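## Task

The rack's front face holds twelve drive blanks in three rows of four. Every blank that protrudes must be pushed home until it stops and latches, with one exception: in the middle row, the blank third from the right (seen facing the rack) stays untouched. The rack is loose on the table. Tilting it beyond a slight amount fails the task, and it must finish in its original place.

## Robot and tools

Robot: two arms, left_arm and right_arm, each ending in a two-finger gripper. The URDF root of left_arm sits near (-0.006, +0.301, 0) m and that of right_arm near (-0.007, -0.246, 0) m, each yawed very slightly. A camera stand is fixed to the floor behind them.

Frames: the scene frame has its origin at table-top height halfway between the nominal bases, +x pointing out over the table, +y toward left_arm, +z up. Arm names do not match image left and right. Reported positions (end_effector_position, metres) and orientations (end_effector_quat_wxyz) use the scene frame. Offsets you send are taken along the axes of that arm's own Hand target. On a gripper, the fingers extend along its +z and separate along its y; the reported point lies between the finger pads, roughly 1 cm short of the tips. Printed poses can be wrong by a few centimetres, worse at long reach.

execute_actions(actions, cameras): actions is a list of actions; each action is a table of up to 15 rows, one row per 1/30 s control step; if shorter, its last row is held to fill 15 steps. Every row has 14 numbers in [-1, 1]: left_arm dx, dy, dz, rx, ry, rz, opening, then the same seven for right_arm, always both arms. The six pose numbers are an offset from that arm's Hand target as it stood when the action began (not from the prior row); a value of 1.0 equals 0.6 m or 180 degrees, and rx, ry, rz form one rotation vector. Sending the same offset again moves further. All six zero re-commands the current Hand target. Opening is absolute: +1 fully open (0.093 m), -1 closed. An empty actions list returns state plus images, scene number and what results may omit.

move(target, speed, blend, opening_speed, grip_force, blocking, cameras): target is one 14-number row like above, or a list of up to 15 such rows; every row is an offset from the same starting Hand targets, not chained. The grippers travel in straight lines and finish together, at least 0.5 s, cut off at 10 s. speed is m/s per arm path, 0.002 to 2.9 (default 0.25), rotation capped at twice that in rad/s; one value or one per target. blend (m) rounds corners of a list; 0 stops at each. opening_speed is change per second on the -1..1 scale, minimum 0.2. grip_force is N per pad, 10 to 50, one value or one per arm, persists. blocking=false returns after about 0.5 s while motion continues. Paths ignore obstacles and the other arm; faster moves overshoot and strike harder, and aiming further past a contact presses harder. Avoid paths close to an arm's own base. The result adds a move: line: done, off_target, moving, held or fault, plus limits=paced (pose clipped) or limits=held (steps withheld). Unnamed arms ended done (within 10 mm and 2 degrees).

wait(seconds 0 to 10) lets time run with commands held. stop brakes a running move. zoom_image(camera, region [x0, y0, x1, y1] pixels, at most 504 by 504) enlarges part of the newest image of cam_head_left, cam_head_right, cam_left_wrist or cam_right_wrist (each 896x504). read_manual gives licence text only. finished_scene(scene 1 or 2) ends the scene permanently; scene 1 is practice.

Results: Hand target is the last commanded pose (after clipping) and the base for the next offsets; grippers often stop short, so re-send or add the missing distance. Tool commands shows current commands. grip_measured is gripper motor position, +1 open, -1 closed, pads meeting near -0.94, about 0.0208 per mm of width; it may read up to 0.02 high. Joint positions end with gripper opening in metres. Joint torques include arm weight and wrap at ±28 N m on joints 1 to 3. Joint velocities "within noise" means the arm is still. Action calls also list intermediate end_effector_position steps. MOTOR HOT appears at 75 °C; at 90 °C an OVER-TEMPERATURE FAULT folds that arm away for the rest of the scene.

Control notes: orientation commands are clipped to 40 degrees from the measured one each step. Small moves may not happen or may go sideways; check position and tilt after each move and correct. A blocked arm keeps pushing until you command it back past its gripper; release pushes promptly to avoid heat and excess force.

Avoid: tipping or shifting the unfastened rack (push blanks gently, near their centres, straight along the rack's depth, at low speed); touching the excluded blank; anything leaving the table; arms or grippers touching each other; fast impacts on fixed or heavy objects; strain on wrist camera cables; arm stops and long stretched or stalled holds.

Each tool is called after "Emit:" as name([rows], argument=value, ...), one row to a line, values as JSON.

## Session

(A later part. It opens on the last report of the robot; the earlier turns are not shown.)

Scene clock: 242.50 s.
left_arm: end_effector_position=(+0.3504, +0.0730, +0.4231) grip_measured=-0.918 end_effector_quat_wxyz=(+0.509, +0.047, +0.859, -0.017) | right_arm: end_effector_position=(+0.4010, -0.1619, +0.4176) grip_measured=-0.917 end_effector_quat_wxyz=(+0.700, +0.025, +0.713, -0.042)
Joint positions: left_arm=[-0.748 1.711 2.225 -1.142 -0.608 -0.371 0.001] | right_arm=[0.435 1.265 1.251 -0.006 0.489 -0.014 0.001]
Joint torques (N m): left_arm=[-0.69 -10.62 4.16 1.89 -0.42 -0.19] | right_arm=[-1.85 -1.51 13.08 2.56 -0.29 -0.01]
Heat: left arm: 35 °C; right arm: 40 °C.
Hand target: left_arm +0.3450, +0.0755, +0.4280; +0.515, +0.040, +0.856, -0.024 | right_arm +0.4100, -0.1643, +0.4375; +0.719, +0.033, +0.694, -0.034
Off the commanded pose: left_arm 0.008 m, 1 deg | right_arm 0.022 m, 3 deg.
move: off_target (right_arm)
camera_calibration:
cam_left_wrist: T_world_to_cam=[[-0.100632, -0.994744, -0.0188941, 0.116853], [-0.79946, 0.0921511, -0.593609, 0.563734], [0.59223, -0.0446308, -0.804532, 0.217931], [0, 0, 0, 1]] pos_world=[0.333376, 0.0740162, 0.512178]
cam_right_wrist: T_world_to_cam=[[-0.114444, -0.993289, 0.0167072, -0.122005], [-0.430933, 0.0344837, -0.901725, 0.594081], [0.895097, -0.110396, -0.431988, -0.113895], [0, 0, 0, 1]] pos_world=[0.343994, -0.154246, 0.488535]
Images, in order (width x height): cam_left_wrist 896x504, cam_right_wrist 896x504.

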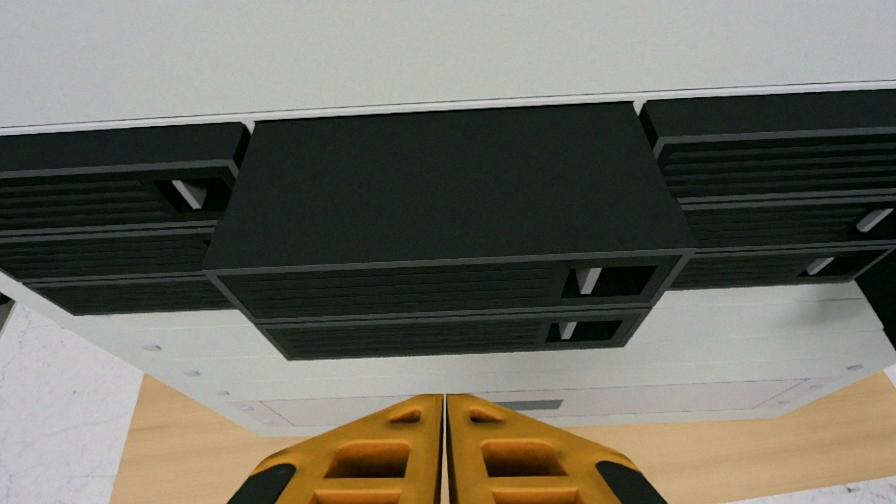

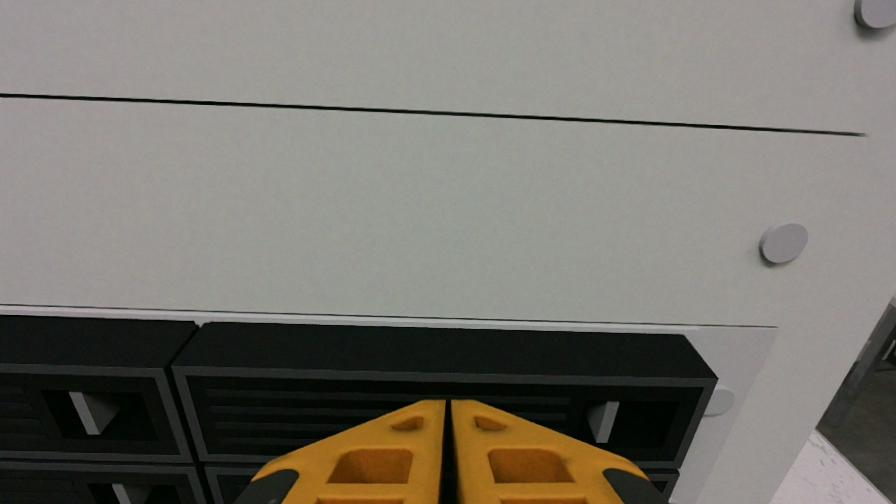

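Emit:
move(target=[-0.0210, -0.0035, 0.0574, 0, 0, 0, -0.92, 0.0003, 0, 0.0083, 0, 0, 0, -0.92], speed=0.03, cameras=["cam_left_wrist", "cam_right_wrist"])

Scene clock: 261.23 s.
left_arm: end_effector_position=(+0.3756, +0.0717, +0.4190) grip_measured=-0.918 end_effector_quat_wxyz=(+0.510, +0.039, +0.859, -0.021) | right_arm: end_effector_position=(+0.4014, -0.1619, +0.4173) grip_measured=-0.917 end_effector_quat_wxyz=(+0.697, +0.024, +0.716, -0.043)
Joint positions: left_arm=[-0.696 1.765 2.259 -1.097 -0.567 -0.352 0.001] | right_arm=[0.434 1.268 1.26 -0.021 0.488 -0.014 0.001]
Joint torques (N m): left_arm=[0.94 -7.21 8.14 1.91 -0.24 0.11] | right_arm=[-2.51 -0.39 13.05 2.76 -0.37 -0.01]
Heat: left arm: 34 °C; right arm: 42 °C.
Hand target: left_arm +0.3810, +0.0700, +0.4230; +0.515, +0.040, +0.856, -0.024 | right_arm +0.4151, -0.1648, +0.4372; +0.718, +0.032, +0.694, -0.034
Off the commanded pose: left_arm 0.007 m, 1 deg | right_arm 0.025 m, 4 deg.
move: off_target (right_arm)
camera_calibration:
cam_left_wrist: T_world_to_cam=[[-0.0905344, -0.995889, -0.00279251, 0.107665], [-0.798719, 0.0742843, -0.597101, 0.583971], [0.594854, -0.0518277, -0.802161, 0.198199], [0, 0, 0, 1]] pos_world=[0.358277, 0.0741144, 0.507978]
cam_right_wrist: T_world_to_cam=[[-0.114324, -0.993222, 0.0209669, -0.123809], [-0.438232, 0.0314792, -0.89831, 0.595057], [0.891562, -0.111887, -0.438861, -0.110336], [0, 0, 0, 1]] pos_world=[0.34499, -0.154047, 0.48872]
Images, in order (width x height): cam_left_wrist 896x504, cam_right_wrist 896x504.

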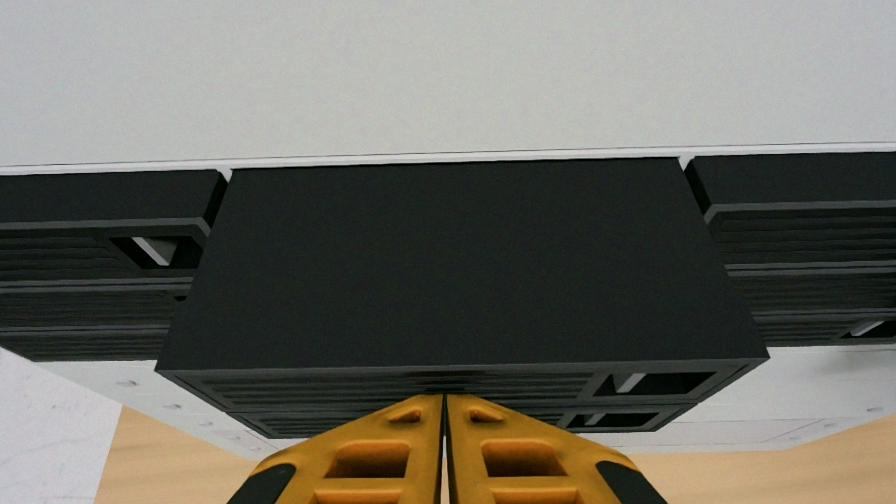

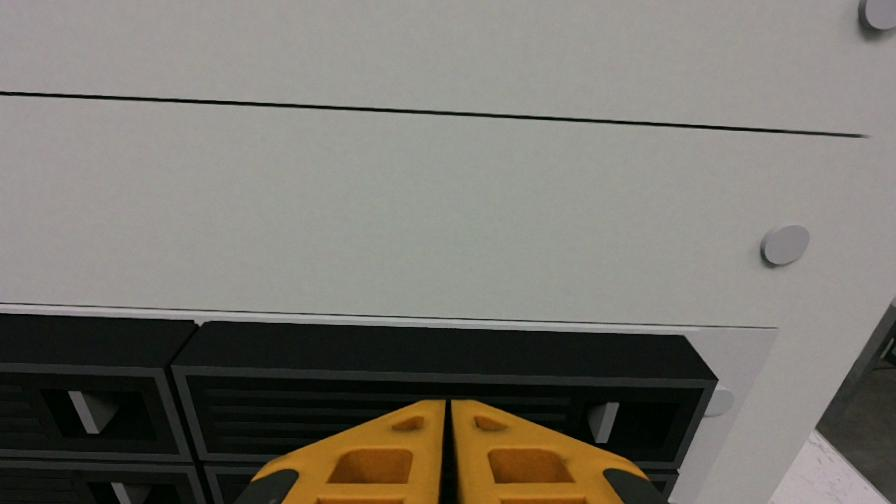

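Emit:
move([
  [0.0312, 0, -0.0589, 0, 0, 0, -0.92, -0.0026, 0, -0.0749, 0, 0, 0, -0.92],
  [0.0773, 0.0041, -0.0372, 0.1219, -0.1219, -0.4892, 1.0, -0.0026, 0, -0.0749, 0, 0, 0, -0.92],
], speed=[0.08, 0.2], cameras=["all"])

Scene clock: 310.17 s.
left_arm: end_effector_position=(+0.3443, +0.0748, +0.3950) grip_measured=+1.000 end_effector_quat_wxyz=(+0.479, -0.473, +0.526, -0.520) | right_arm: end_effector_position=(+0.3743, -0.1611, +0.4358) grip_measured=-0.917 end_effector_quat_wxyz=(+0.715, +0.033, +0.698, -0.034)
Joint positions: left_arm=[-0.805 1.318 1.181 0.137 -0.76 -1.56 0.093] | right_arm=[0.481 1.184 1.232 -0.02 0.535 -0.014 0.001]
Joint torques (N m): left_arm=[-0.81 -7.54 5.42 1.94 -0.24 -0.08] | right_arm=[0.7 -4.63 7.36 2.19 -0.01 -0.04]
Heat: left arm: 36 °C; right arm: 41 °C.
Hand target: left_arm +0.3399, +0.0763, +0.3925; +0.476, -0.476, +0.523, -0.523 | right_arm +0.3702, -0.1606, +0.4375; +0.719, +0.033, +0.694, -0.034
Off the commanded pose: left_arm 0.005 m, 1 deg | right_arm 0.004 m, 1 deg.
move: done
camera_calibration:
cam_left_wrist: T_world_to_cam=[[-0.00300514, -0.0120775, 0.999923, -0.391992], [-0.50304, -0.86418, -0.0119498, 0.281673], [0.864258, -0.503037, -0.00347851, -0.176788], [0, 0, 0, 1]] pos_world=[0.293306, 0.149751, 0.394713]
cam_right_wrist: T_world_to_cam=[[-0.115056, -0.99333, -0.00764899, -0.113795], [-0.391296, 0.0523982, -0.918772, 0.594505], [0.913044, -0.102717, -0.394715, -0.103694], [0, 0, 0, 1]] pos_world=[0.314212, -0.154838, 0.504415]

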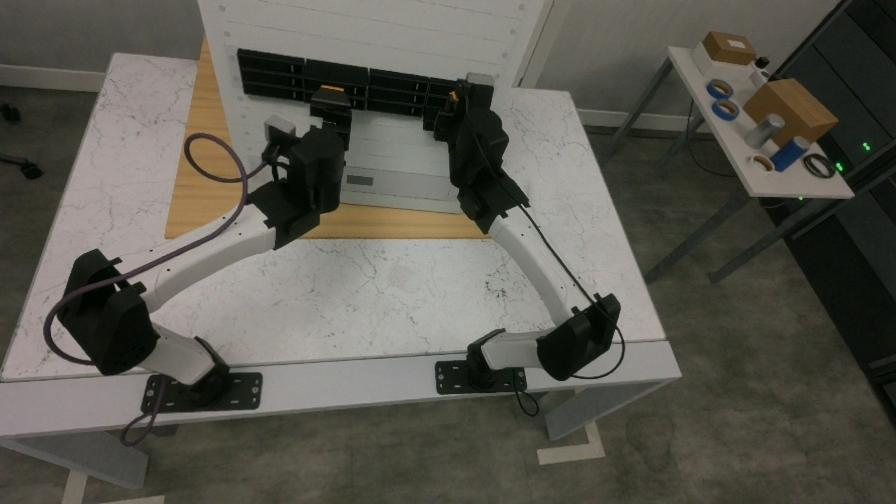

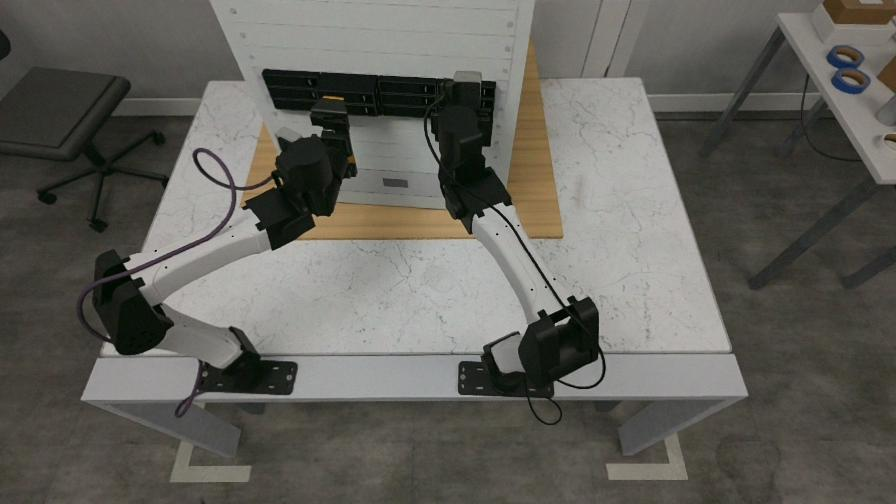

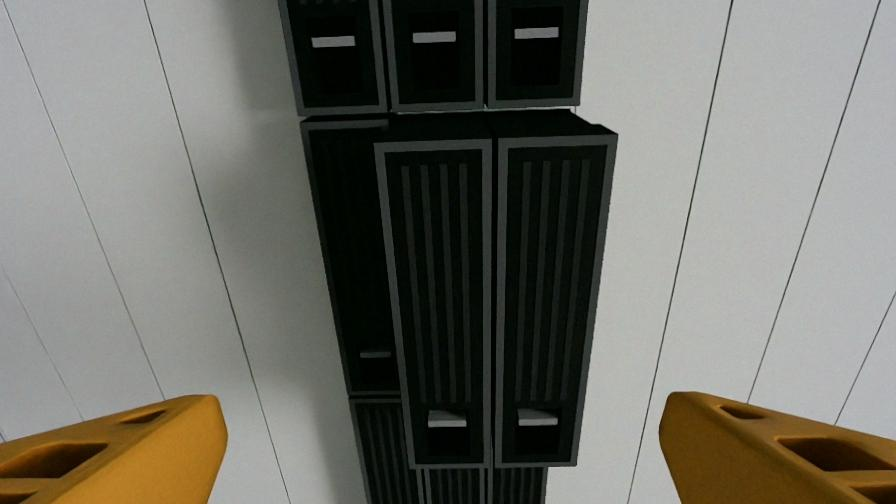

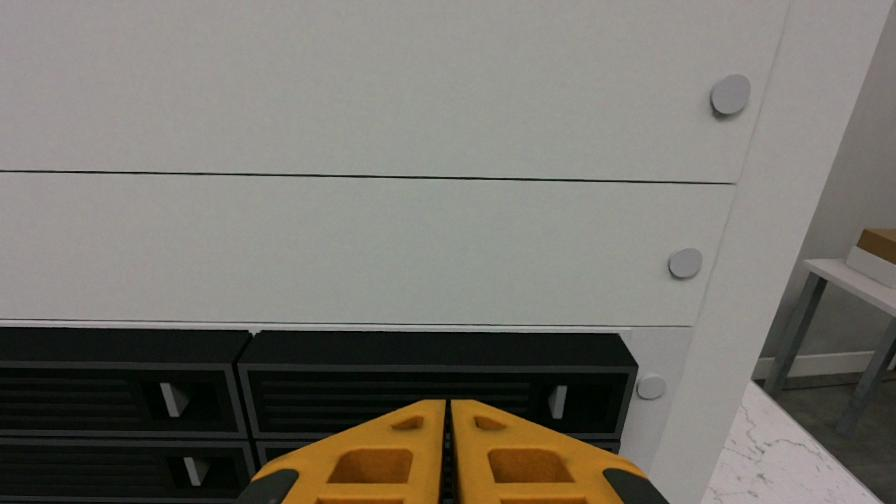

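Emit:
zoom_image(camera="cam_left_wrist", region=[280, 80, 680, 480])

Scaled by 1.260 from the camera's 896x504 image, which has a finer 1280x720 frame.

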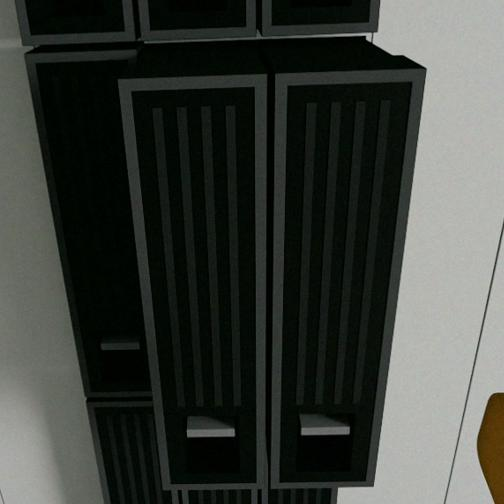

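Emit:
move([
  [0, 0.0408, 0, 0, 0, 0, 1.0, -0.0013, 0, -0.0370, 0, 0, 0, -0.92],
  [0, 0.0408, 0.0267, 0, 0, 0, 1.0, 0.1295, 0.0013, -0.0384, 0, 0, 0, -0.92],
], speed=0.1, cameras=["cam_left_wrist", "cam_right_wrist"])

Scene clock: 334.93 s.
left_arm: end_effector_position=(+0.3517, +0.0753, +0.3663) grip_measured=+1.000 end_effector_quat_wxyz=(+0.478, -0.473, +0.527, -0.520) | right_arm: end_effector_position=(+0.3543, -0.1576, +0.3508) grip_measured=-0.917 end_effector_quat_wxyz=(+0.708, +0.030, +0.705, -0.038)
Joint positions: left_arm=[-0.783 1.329 1.079 0.245 -0.736 -1.562 0.093] | right_arm=[0.534 1.072 0.849 0.229 0.589 -0.014 0.001]
Joint torques (N m): left_arm=[0.85 -4.96 8.2 1.96 -0.1 -0.04] | right_arm=[0.61 -4.26 8.32 2.3 -0.01 -0.06]
Heat: left arm: 35 °C; right arm: 40 °C.
Hand target: left_arm +0.3559, +0.0750, +0.3681; +0.476, -0.476, +0.522, -0.523 | right_arm +0.3501, -0.1579, +0.3590; +0.718, +0.033, +0.694, -0.034
Off the commanded pose: left_arm 0.005 m, 1 deg | right_arm 0.009 m, 2 deg.
move: done
camera_calibration:
cam_left_wrist: T_world_to_cam=[[0.000267345, -0.013577, 0.999908, -0.36431], [-0.504667, -0.863236, -0.0115863, 0.285835], [0.863314, -0.504617, -0.00708262, -0.181225], [0, 0, 0, 1]] pos_world=[0.300803, 0.150347, 0.366305]
cam_right_wrist: T_world_to_cam=[[-0.115131, -0.993342, 0.00395648, -0.117258], [-0.40999, 0.0438903, -0.911034, 0.510916], [0.904795, -0.10651, -0.412313, -0.110228], [0, 0, 0, 1]] pos_world=[0.295704, -0.150642, 0.420477]
Images, in order (width x height): cam_left_wrist 896x504, cam_right_wrist 896x504.

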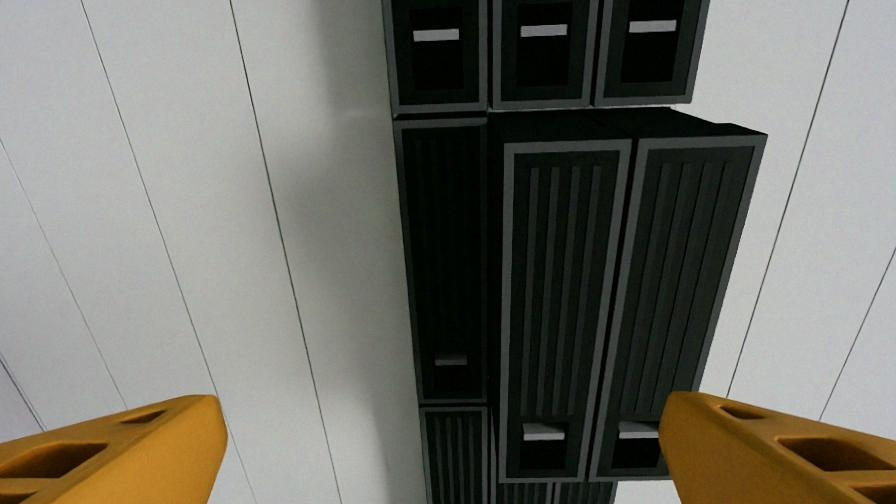

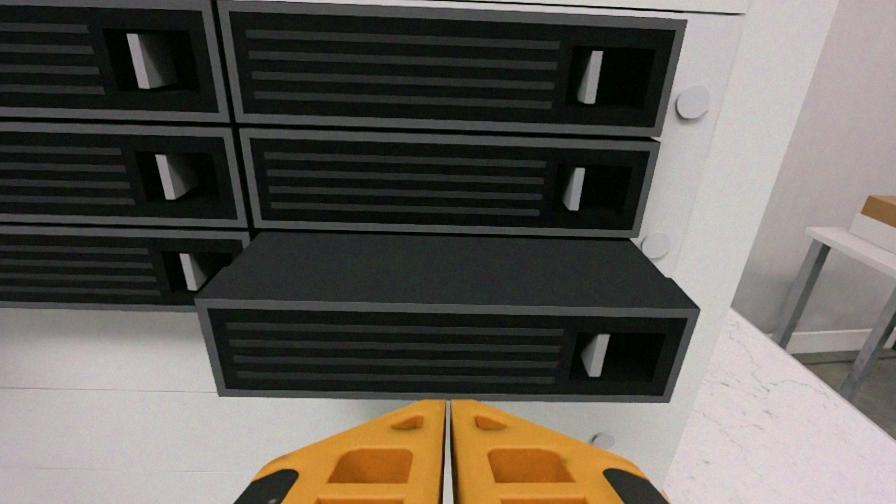

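Emit:
move(target=[0, -0.02, 0.0167, 0, 0, 0, 1.0, -0.0230, 0, 0.0091, 0, 0, 0, -0.92], speed=0.04, cameras=["cam_left_wrist", "cam_right_wrist"])

Scene clock: 347.23 s.
left_arm: end_effector_position=(+0.3611, +0.0743, +0.3735) grip_measured=+1.000 end_effector_quat_wxyz=(+0.477, -0.473, +0.527, -0.520) | right_arm: end_effector_position=(+0.3542, -0.1577, +0.3549) grip_measured=-0.917 end_effector_quat_wxyz=(+0.707, +0.029, +0.706, -0.038)
Joint positions: left_arm=[-0.761 1.357 1.128 0.226 -0.714 -1.562 0.093] | right_arm=[0.534 1.072 0.867 0.207 0.589 -0.014 0.001]
Joint torques (N m): left_arm=[0.75 -4.97 9.95 1.79 -0.05 -0.06] | right_arm=[-0.43 -2.52 12.67 2.04 -0.13 -0.07]
Heat: left arm: 38 °C; right arm: 40 °C.
Hand target: left_arm +0.3658, +0.0739, +0.3801; +0.476, -0.476, +0.523, -0.523 | right_arm +0.3551, -0.1584, +0.3729; +0.718, +0.032, +0.694, -0.034
Off the commanded pose: left_arm 0.008 m, 1 deg | right_arm 0.018 m, 2 deg.
move: off_target (right_arm)
camera_calibration:
cam_left_wrist: T_world_to_cam=[[-0.000479488, -0.0126672, 0.99992, -0.371335], [-0.505282, -0.862882, -0.0111734, 0.289917], [0.862954, -0.505247, -0.00598676, -0.190035], [0, 0, 0, 1]] pos_world=[0.310303, 0.149445, 0.373407]
cam_right_wrist: T_world_to_cam=[[-0.115068, -0.993342, 0.00551952, -0.117958], [-0.412116, 0.0426821, -0.910131, 0.514893], [0.903836, -0.107002, -0.414283, -0.10741], [0, 0, 0, 1]] pos_world=[0.295703, -0.150643, 0.424773]
Images, in order (width x height): cam_left_wrist 896x504, cam_right_wrist 896x504.

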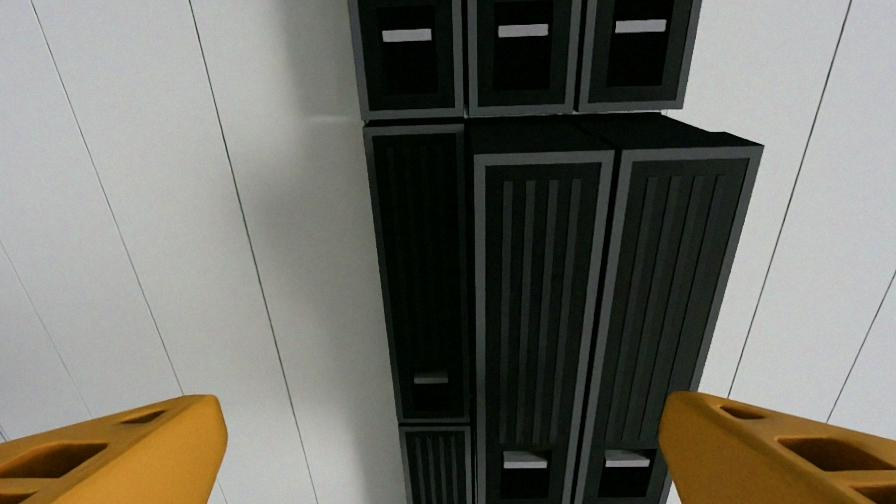

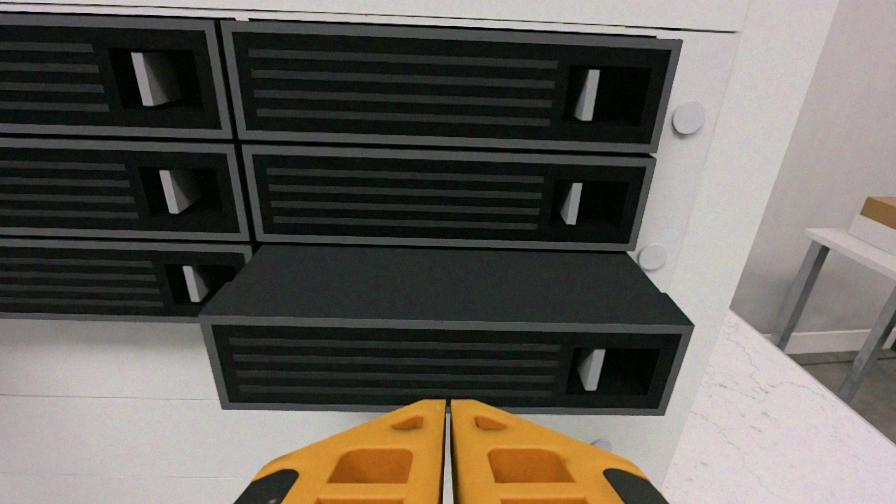

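Emit:
move(target=[0, 0, 0.05, 0, 0, 0, 1.0, -0.0069, 0, 0.0419, 0, 0, 0, -0.92], speed=0.03, cameras=["cam_left_wrist", "cam_right_wrist"])

Scene clock: 357.17 s.
left_arm: end_effector_position=(+0.3900, +0.0722, +0.3715) grip_measured=+1.000 end_effector_quat_wxyz=(+0.477, -0.474, +0.531, -0.515) | right_arm: end_effector_position=(+0.3765, -0.1597, +0.3569) grip_measured=-0.917 end_effector_quat_wxyz=(+0.702, +0.026, +0.711, -0.041)
Joint positions: left_arm=[-0.7 1.443 1.201 0.225 -0.655 -1.562 0.093] | right_arm=[0.482 1.152 0.932 0.207 0.536 -0.014 0.001]
Joint torques (N m): left_arm=[0.85 -5.71 10.15 1.96 -0.07 -0.04] | right_arm=[-0.85 -2.59 12.96 2.31 -0.2 -0.03]
Heat: left arm: 40 °C; right arm: 40 °C.
Hand target: left_arm +0.3957, +0.0712, +0.3800; +0.476, -0.476, +0.522, -0.523 | right_arm +0.3800, -0.1607, +0.3779; +0.718, +0.032, +0.694, -0.034
Off the commanded pose: left_arm 0.010 m, 1 deg | right_arm 0.021 m, 3 deg.
move: off_target (right_arm)
camera_calibration:
cam_left_wrist: T_world_to_cam=[[0.00926454, -0.0213704, 0.999729, -0.372373], [-0.503195, -0.864062, -0.0138073, 0.302964], [0.864123, -0.502931, -0.0187586, -0.211891], [0, 0, 0, 1]] pos_world=[0.339, 0.147256, 0.372481]
cam_right_wrist: T_world_to_cam=[[-0.114552, -0.993317, 0.014117, -0.120721], [-0.425282, 0.0361923, -0.904337, 0.52782], [0.897782, -0.109597, -0.426586, -0.12069], [0, 0, 0, 1]] pos_world=[0.318997, -0.152245, 0.427547]
Images, in order (width x height): cam_left_wrist 896x504, cam_right_wrist 896x504.

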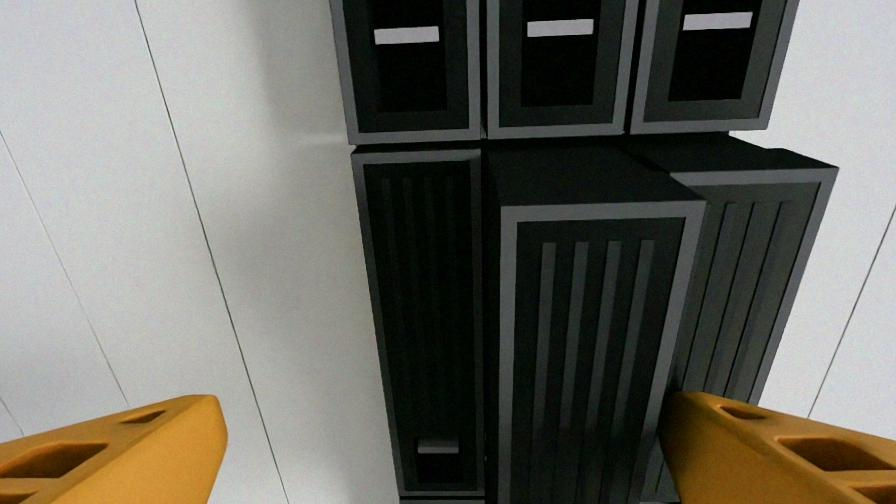

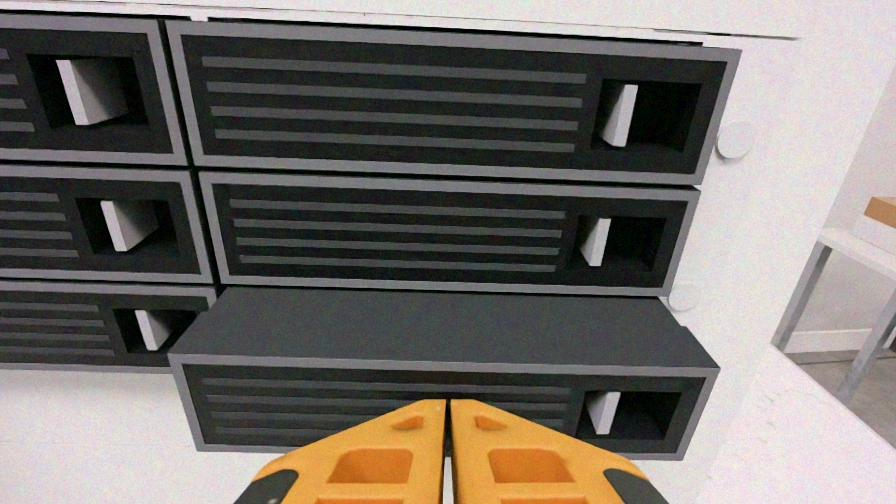

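Emit:
move(target=[0, -0.0033, 0.0333, 0, 0, 0, 1.0, 0.0014, 0, 0.0399, 0, 0, 0, -0.92], speed=0.03, cameras=["cam_left_wrist", "cam_right_wrist"])

Scene clock: 363.07 s.
left_arm: end_effector_position=(+0.4094, +0.0705, +0.3731) grip_measured=+1.000 end_effector_quat_wxyz=(+0.478, -0.475, +0.530, -0.515) | right_arm: end_effector_position=(+0.3990, -0.1619, +0.3571) grip_measured=-0.917 end_effector_quat_wxyz=(+0.701, +0.026, +0.711, -0.041)
Joint positions: left_arm=[-0.664 1.503 1.261 0.225 -0.622 -1.562 0.093] | right_arm=[0.438 1.232 0.984 0.233 0.493 -0.014 0.001]
Joint torques (N m): left_arm=[0.91 -6.46 10.35 1.97 -0.01 -0.03] | right_arm=[-1.02 -2.99 12.93 2.38 -0.22 -0.01]
Heat: left arm: 41 °C; right arm: 40 °C.
Hand target: left_arm +0.4156, +0.0693, +0.3820; +0.476, -0.476, +0.523, -0.523 | right_arm +0.4038, -0.1629, +0.3778; +0.718, +0.032, +0.694, -0.034
Off the commanded pose: left_arm 0.011 m, 1 deg | right_arm 0.021 m, 3 deg.
move: off_target (left_arm, right_arm)
camera_calibration:
cam_left_wrist: T_world_to_cam=[[0.00936243, -0.0206797, 0.999742, -0.374333], [-0.501177, -0.865244, -0.0132042, 0.310284], [0.865294, -0.500924, -0.018465, -0.230314], [0, 0, 0, 1]] pos_world=[0.358301, 0.145361, 0.374081]
cam_right_wrist: T_world_to_cam=[[-0.115243, -0.993228, 0.0147304, -0.120126], [-0.427328, 0.0361845, -0.903372, 0.538098], [0.896722, -0.110402, -0.428604, -0.14006], [0, 0, 0, 1]] pos_world=[0.341695, -0.154247, 0.427842]
Images, in order (width x height): cam_left_wrist 896x504, cam_right_wrist 896x504.

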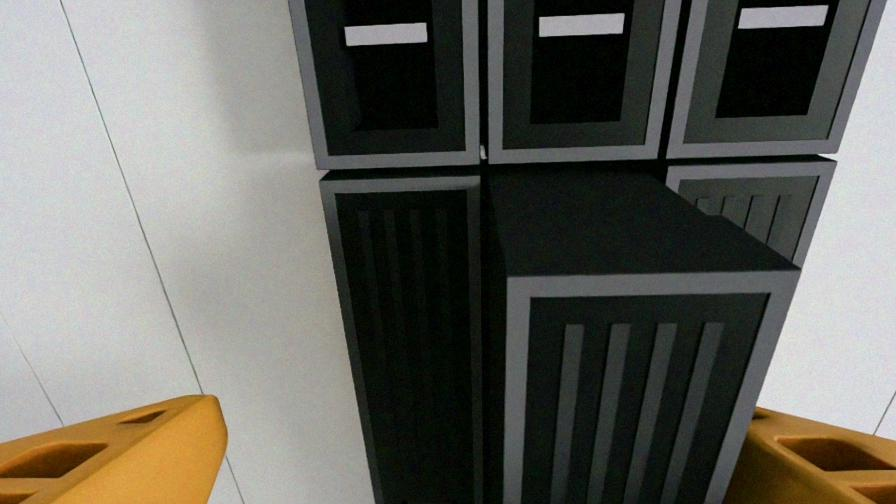

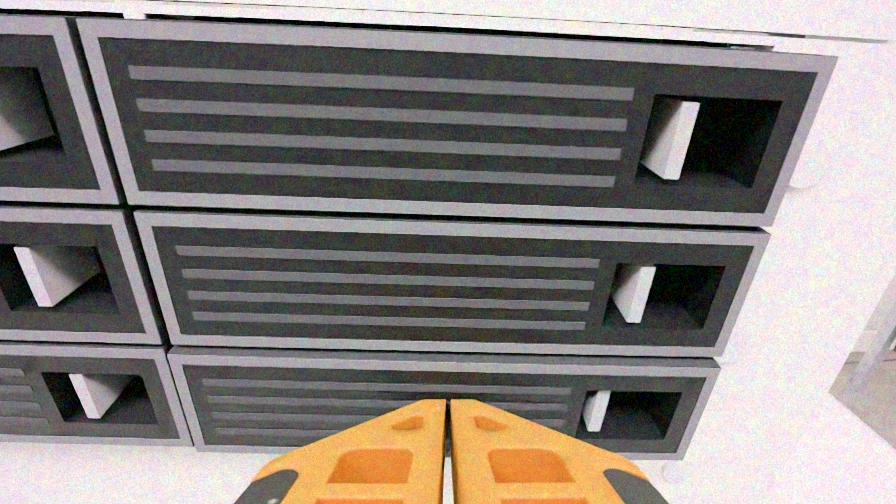

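Emit:
move(target=[0, 0, 0.01, 0, 0, 0, 1.0, 0.0005, 0, 0.0133, 0, 0, 0, -0.92], speed=0.03, cameras=["cam_left_wrist", "cam_right_wrist"])

Scene clock: 366.37 s.
left_arm: end_effector_position=(+0.4103, +0.0699, +0.3733) grip_measured=+1.000 end_effector_quat_wxyz=(+0.476, -0.475, +0.531, -0.515) | right_arm: end_effector_position=(+0.4012, -0.1621, +0.3573) grip_measured=-0.917 end_effector_quat_wxyz=(+0.701, +0.026, +0.712, -0.041)
Joint positions: left_arm=[-0.663 1.506 1.266 0.221 -0.617 -1.565 0.093] | right_arm=[0.434 1.24 0.991 0.231 0.489 -0.014 0.001]
Joint torques (N m): left_arm=[1.77 -4.94 11.23 2.02 0.06 -0.01] | right_arm=[-1.8 -1.26 13.86 2.48 -0.3 0]
Heat: left arm: 41 °C; right arm: 40 °C.
Hand target: left_arm +0.4215, +0.0687, +0.3821; +0.476, -0.476, +0.523, -0.523 | right_arm +0.4117, -0.1637, +0.3778; +0.718, +0.033, +0.694, -0.034
Off the commanded pose: left_arm 0.014 m, 1 deg | right_arm 0.023 m, 3 deg.
move: off_target (left_arm, right_arm)
camera_calibration:
cam_left_wrist: T_world_to_cam=[[0.0111037, -0.0188647, 0.99976, -0.375346], [-0.50347, -0.863947, -0.0107102, 0.310099], [0.863942, -0.50323, -0.0190908, -0.230461], [0, 0, 0, 1]] pos_world=[0.359398, 0.144854, 0.374178]
cam_right_wrist: T_world_to_cam=[[-0.115227, -0.993221, 0.0153391, -0.120429], [-0.428667, 0.0357891, -0.902753, 0.539494], [0.896084, -0.110597, -0.429885, -0.14129], [0, 0, 0, 1]] pos_world=[0.343994, -0.154547, 0.428139]
Images, in order (width x height): cam_left_wrist 896x504, cam_right_wrist 896x504.

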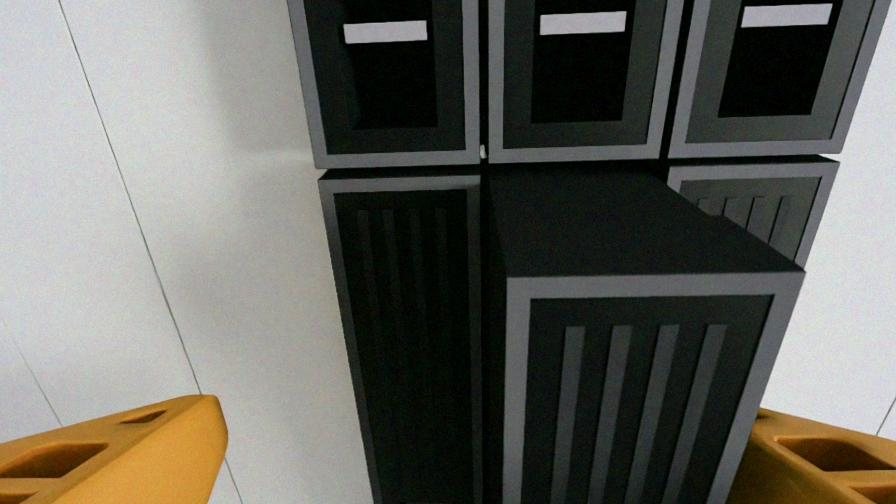

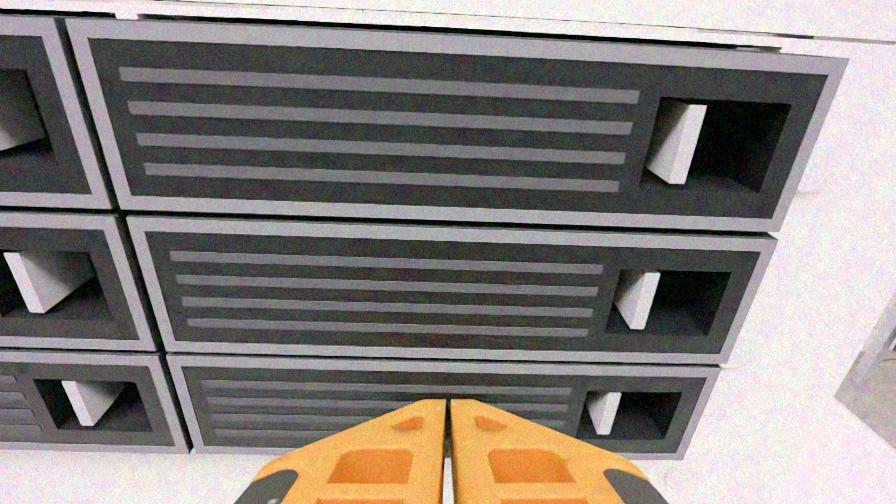

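Emit:
move(target=[0, 0, 0.0067, 0, 0, 0, 1.0, 0.0003, 0, 0.0067, 0, 0, 0, -0.92], speed=0.03, cameras=["cam_left_wrist", "cam_right_wrist", "cam_head_left", "cam_head_right"])

Scene clock: 370.17 s.
left_arm: end_effector_position=(+0.4105, +0.0699, +0.3732) grip_measured=+1.000 end_effector_quat_wxyz=(+0.475, -0.476, +0.531, -0.515) | right_arm: end_effector_position=(+0.4014, -0.1621, +0.3574) grip_measured=-0.917 end_effector_quat_wxyz=(+0.699, +0.026, +0.713, -0.042)
Joint positions: left_arm=[-0.663 1.507 1.27 0.214 -0.618 -1.569 0.093] | right_arm=[0.434 1.241 0.996 0.223 0.489 -0.014 0.001]
Joint torques (N m): left_arm=[2.25 -4.05 11.51 2.08 0.16 0.06] | right_arm=[-2.37 -0.18 14.08 2.6 -0.37 -0.01]
Heat: left arm: 41 °C; right arm: 41 °C.
Hand target: left_arm +0.4255, +0.0684, +0.3820; +0.476, -0.476, +0.523, -0.523 | right_arm +0.4157, -0.1641, +0.3779; +0.718, +0.032, +0.694, -0.034
Off the commanded pose: left_arm 0.018 m, 1 deg | right_arm 0.025 m, 3 deg.
move: off_target (left_arm, right_arm)
camera_calibration:
cam_left_wrist: T_world_to_cam=[[0.0143671, -0.0178903, 0.999737, -0.376745], [-0.5031, -0.864189, -0.00823464, 0.309126], [0.864109, -0.502849, -0.0214165, -0.229789], [0, 0, 0, 1]] pos_world=[0.359497, 0.144854, 0.37427]
cam_right_wrist: T_world_to_cam=[[-0.115588, -0.993144, 0.0174271, -0.120939], [-0.432148, 0.034483, -0.901143, 0.540363], [0.894364, -0.111692, -0.433171, -0.139713], [0, 0, 0, 1]] pos_world=[0.344492, -0.154349, 0.428532]

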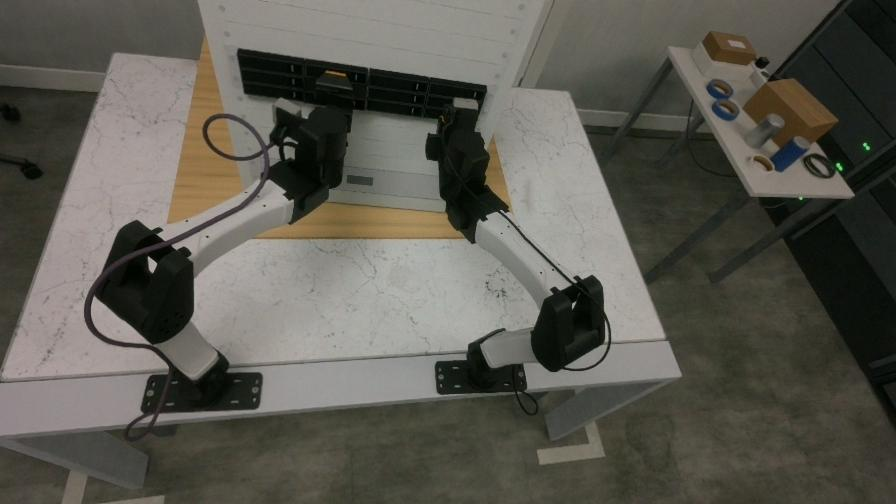

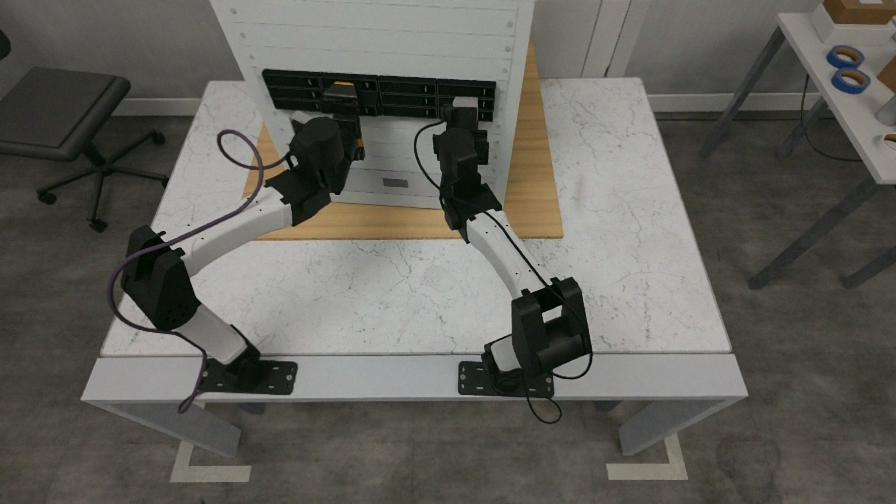

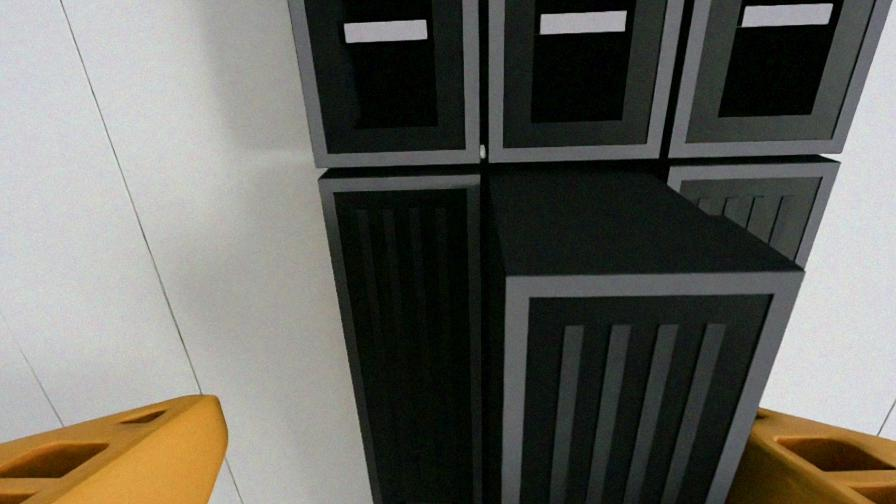

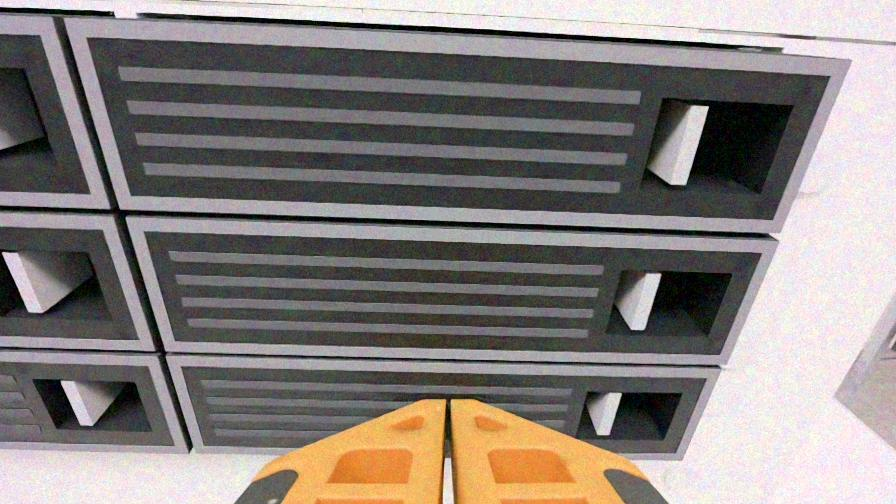

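Emit:
move(target=[0, -0.005, -0.125, 0, 0, 0, 1.0, -0.0035, 0, -0.0999, 0, 0, 0, -0.92], speed=0.1, cameras=["all"])

Scene clock: 376.37 s.
left_arm: end_effector_position=(+0.3559, +0.0723, +0.3894) grip_measured=+1.000 end_effector_quat_wxyz=(+0.476, -0.475, +0.519, -0.528) | right_arm: end_effector_position=(+0.3603, -0.1587, +0.3768) grip_measured=-0.917 end_effector_quat_wxyz=(+0.716, +0.035, +0.696, -0.033)
Joint positions: left_arm=[-0.78 1.351 1.171 0.195 -0.733 -1.569 0.093] | right_arm=[0.517 1.097 0.941 0.19 0.572 -0.014 0.001]
Joint torques (N m): left_arm=[-0.64 -8.31 5.53 1.8 -0.25 -0.01] | right_arm=[0.76 -4.31 7.87 2.12 -0.01 -0.05]
Heat: left arm: 43 °C; right arm: 41 °C.
Hand target: left_arm +0.3510, +0.0754, +0.3849; +0.476, -0.476, +0.523, -0.523 | right_arm +0.3560, -0.1585, +0.3778; +0.718, +0.033, +0.694, -0.034
Off the commanded pose: left_arm 0.007 m, 1 deg | right_arm 0.004 m, 0 deg.
move: done
camera_calibration:
cam_left_wrist: T_world_to_cam=[[-0.0124825, 0.00757315, 0.999893, -0.38441], [-0.504676, -0.863309, 0.000238393, 0.281086], [0.863219, -0.504619, 0.0145982, -0.194679], [0, 0, 0, 1]] pos_world=[0.305109, 0.147337, 0.387144]
cam_right_wrist: T_world_to_cam=[[-0.114952, -0.993304, -0.0115268, -0.111997], [-0.387336, 0.0555044, -0.920266, 0.534308], [0.914744, -0.101321, -0.391123, -0.115804], [0, 0, 0, 1]] pos_world=[0.300014, -0.152637, 0.445121]

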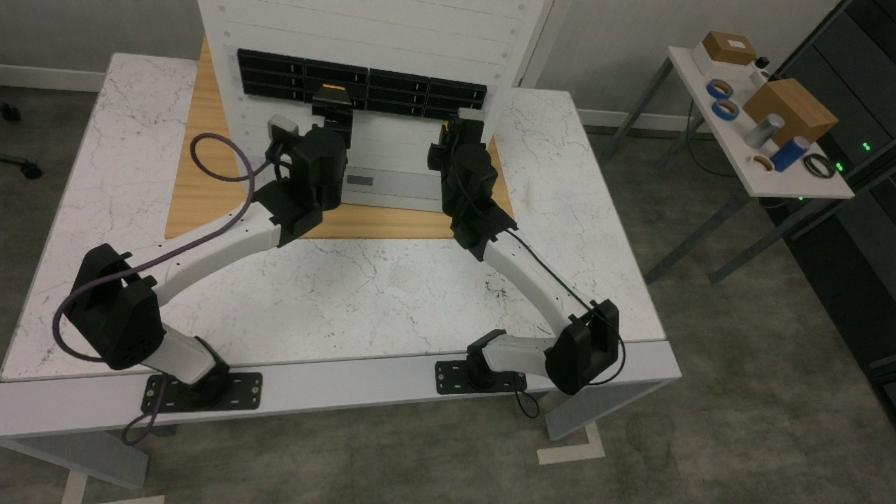

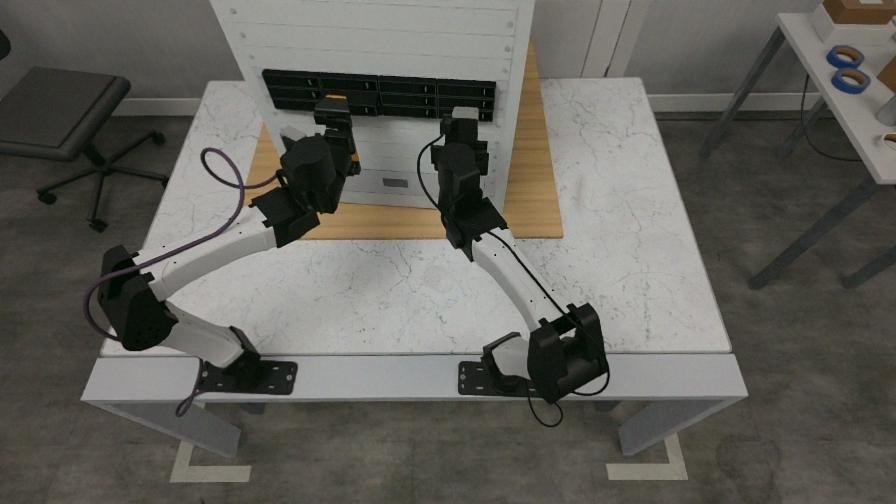

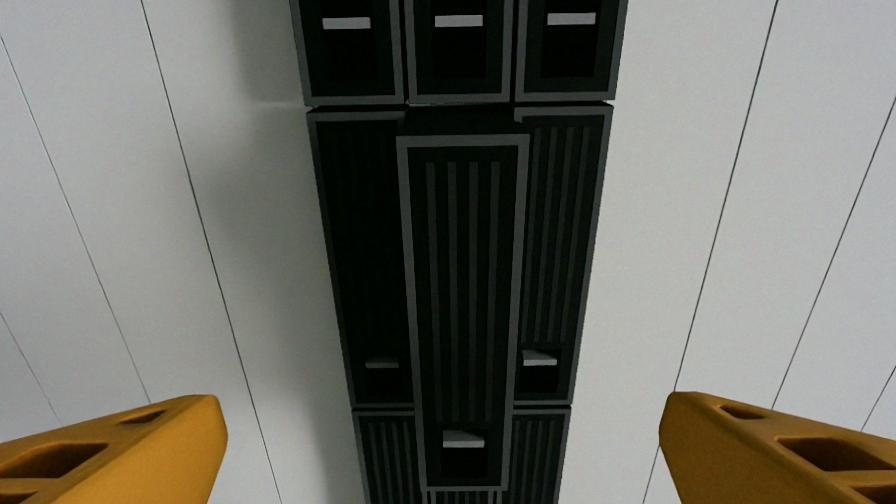

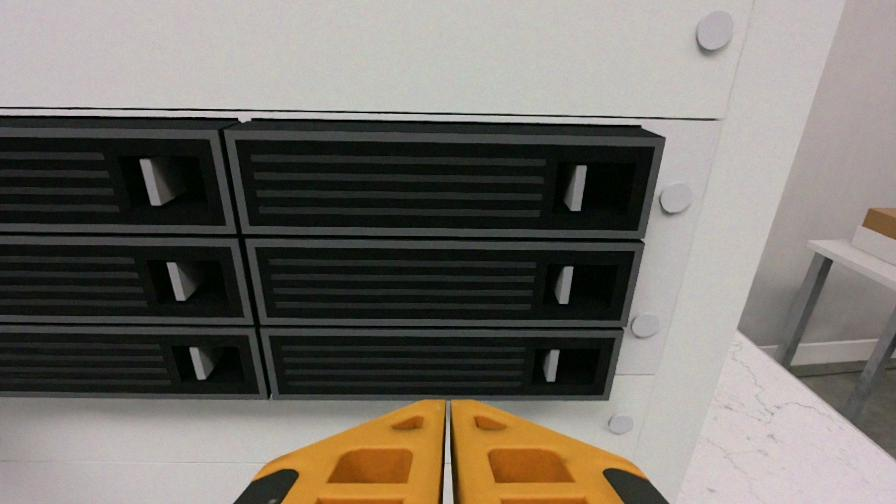

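Emit:
zoom_image(camera="cam_head_right", region=[250, 50, 510, 150])

Emit:
zoom_image(camera="cam_head_left", region=[225, 30, 505, 140])

Scaled by 1.938 from the camera's 896x504 image, which has a finer 1280x720 frame.

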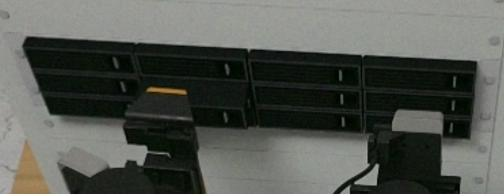

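Scaled by 1.800 from the camera's 896x504 image, which has a finer 1280x720 frame.

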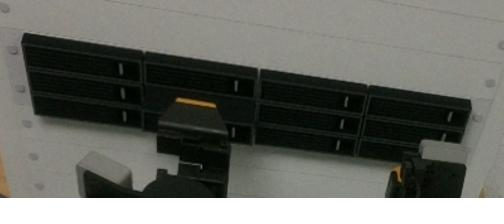

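Emit:
move([
  [-0.0662, 0.1417, -0.0915, 0, 0, 0.5, 1.0, 0.1263, -0.0110, -0.0971, 0, 0, 0, -0.92],
  [-0.0687, 0, -0.0799, 0, 0, 0.5, -0.92, -0.0149, 0.0557, -0.0800, 0, 0, 0, -0.92],
], speed=0.25, cameras=["cam_left_wrist", "cam_right_wrist"])

Scene clock: 447.17 s.
left_arm: end_effector_position=(+0.3049, +0.1201, +0.3770) grip_measured=-0.917 end_effector_quat_wxyz=(+0.704, +0.035, +0.709, -0.030) | right_arm: end_effector_position=(+0.3119, -0.1225, +0.3722) grip_measured=-0.917 end_effector_quat_wxyz=(+0.712, +0.027, +0.701, -0.040)
Joint positions: left_arm=[-0.806 1.077 0.967 0.1 -0.762 0.001 0.001] | right_arm=[0.785 1.017 0.895 0.146 0.839 -0.036 0.001]
Joint torques (N m): left_arm=[0.94 -2.91 9.39 1.86 0.01 -0.02] | right_arm=[0.76 -1.51 11.89 1.94 0 0.01]
Heat: left arm: 37 °C; right arm: 39 °C.
Hand target: left_arm +0.3070, +0.1209, +0.3851; +0.706, +0.033, +0.706, -0.033 | right_arm +0.3111, -0.1206, +0.3852; +0.718, +0.033, +0.694, -0.034
Off the commanded pose: left_arm 0.008 m, 1 deg | right_arm 0.013 m, 1 deg.
move: off_target (right_arm)
camera_calibration:
cam_left_wrist: T_world_to_cam=[[-0.0952567, -0.995419, -0.00820117, 0.152758], [-0.422237, 0.047864, -0.905221, 0.503448], [0.901467, -0.0827656, -0.424862, -0.0229028], [0, 0, 0, 1]] pos_world=[0.247772, 0.126066, 0.447254]
cam_right_wrist: T_world_to_cam=[[-0.114973, -0.99331, 0.0107914, -0.0898941], [-0.400358, 0.0363928, -0.915636, 0.509305], [0.909118, -0.109594, -0.401864, -0.0649415], [0, 0, 0, 1]] pos_world=[0.252608, -0.114945, 0.44121]
Images, in order (width x height): cam_left_wrist 896x504, cam_right_wrist 896x504.

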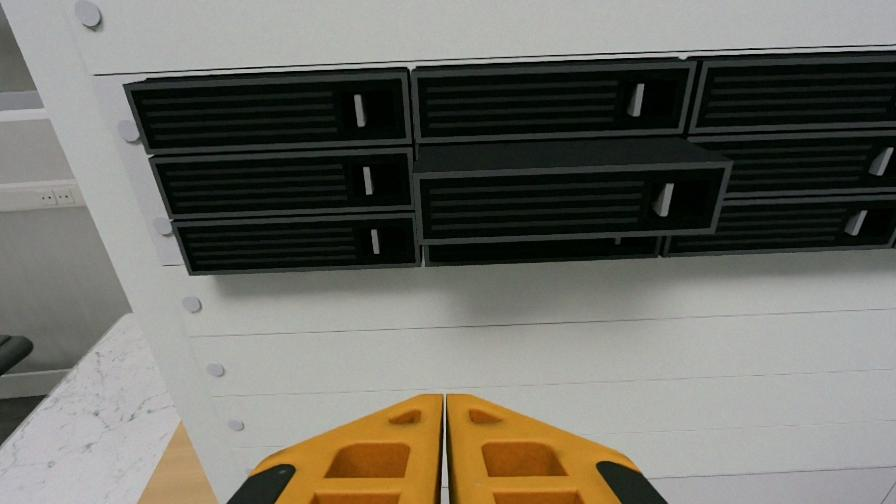

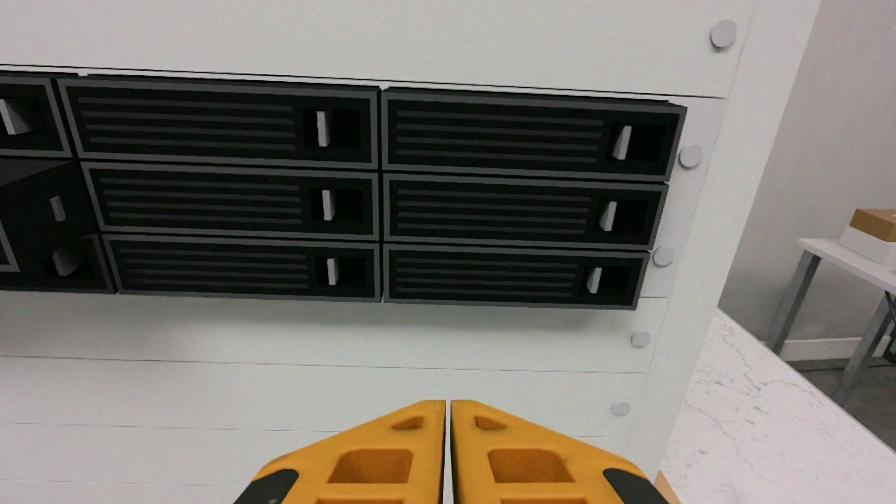

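Emit:
finished_scene(scene=1)

The scene is finished: the task was done.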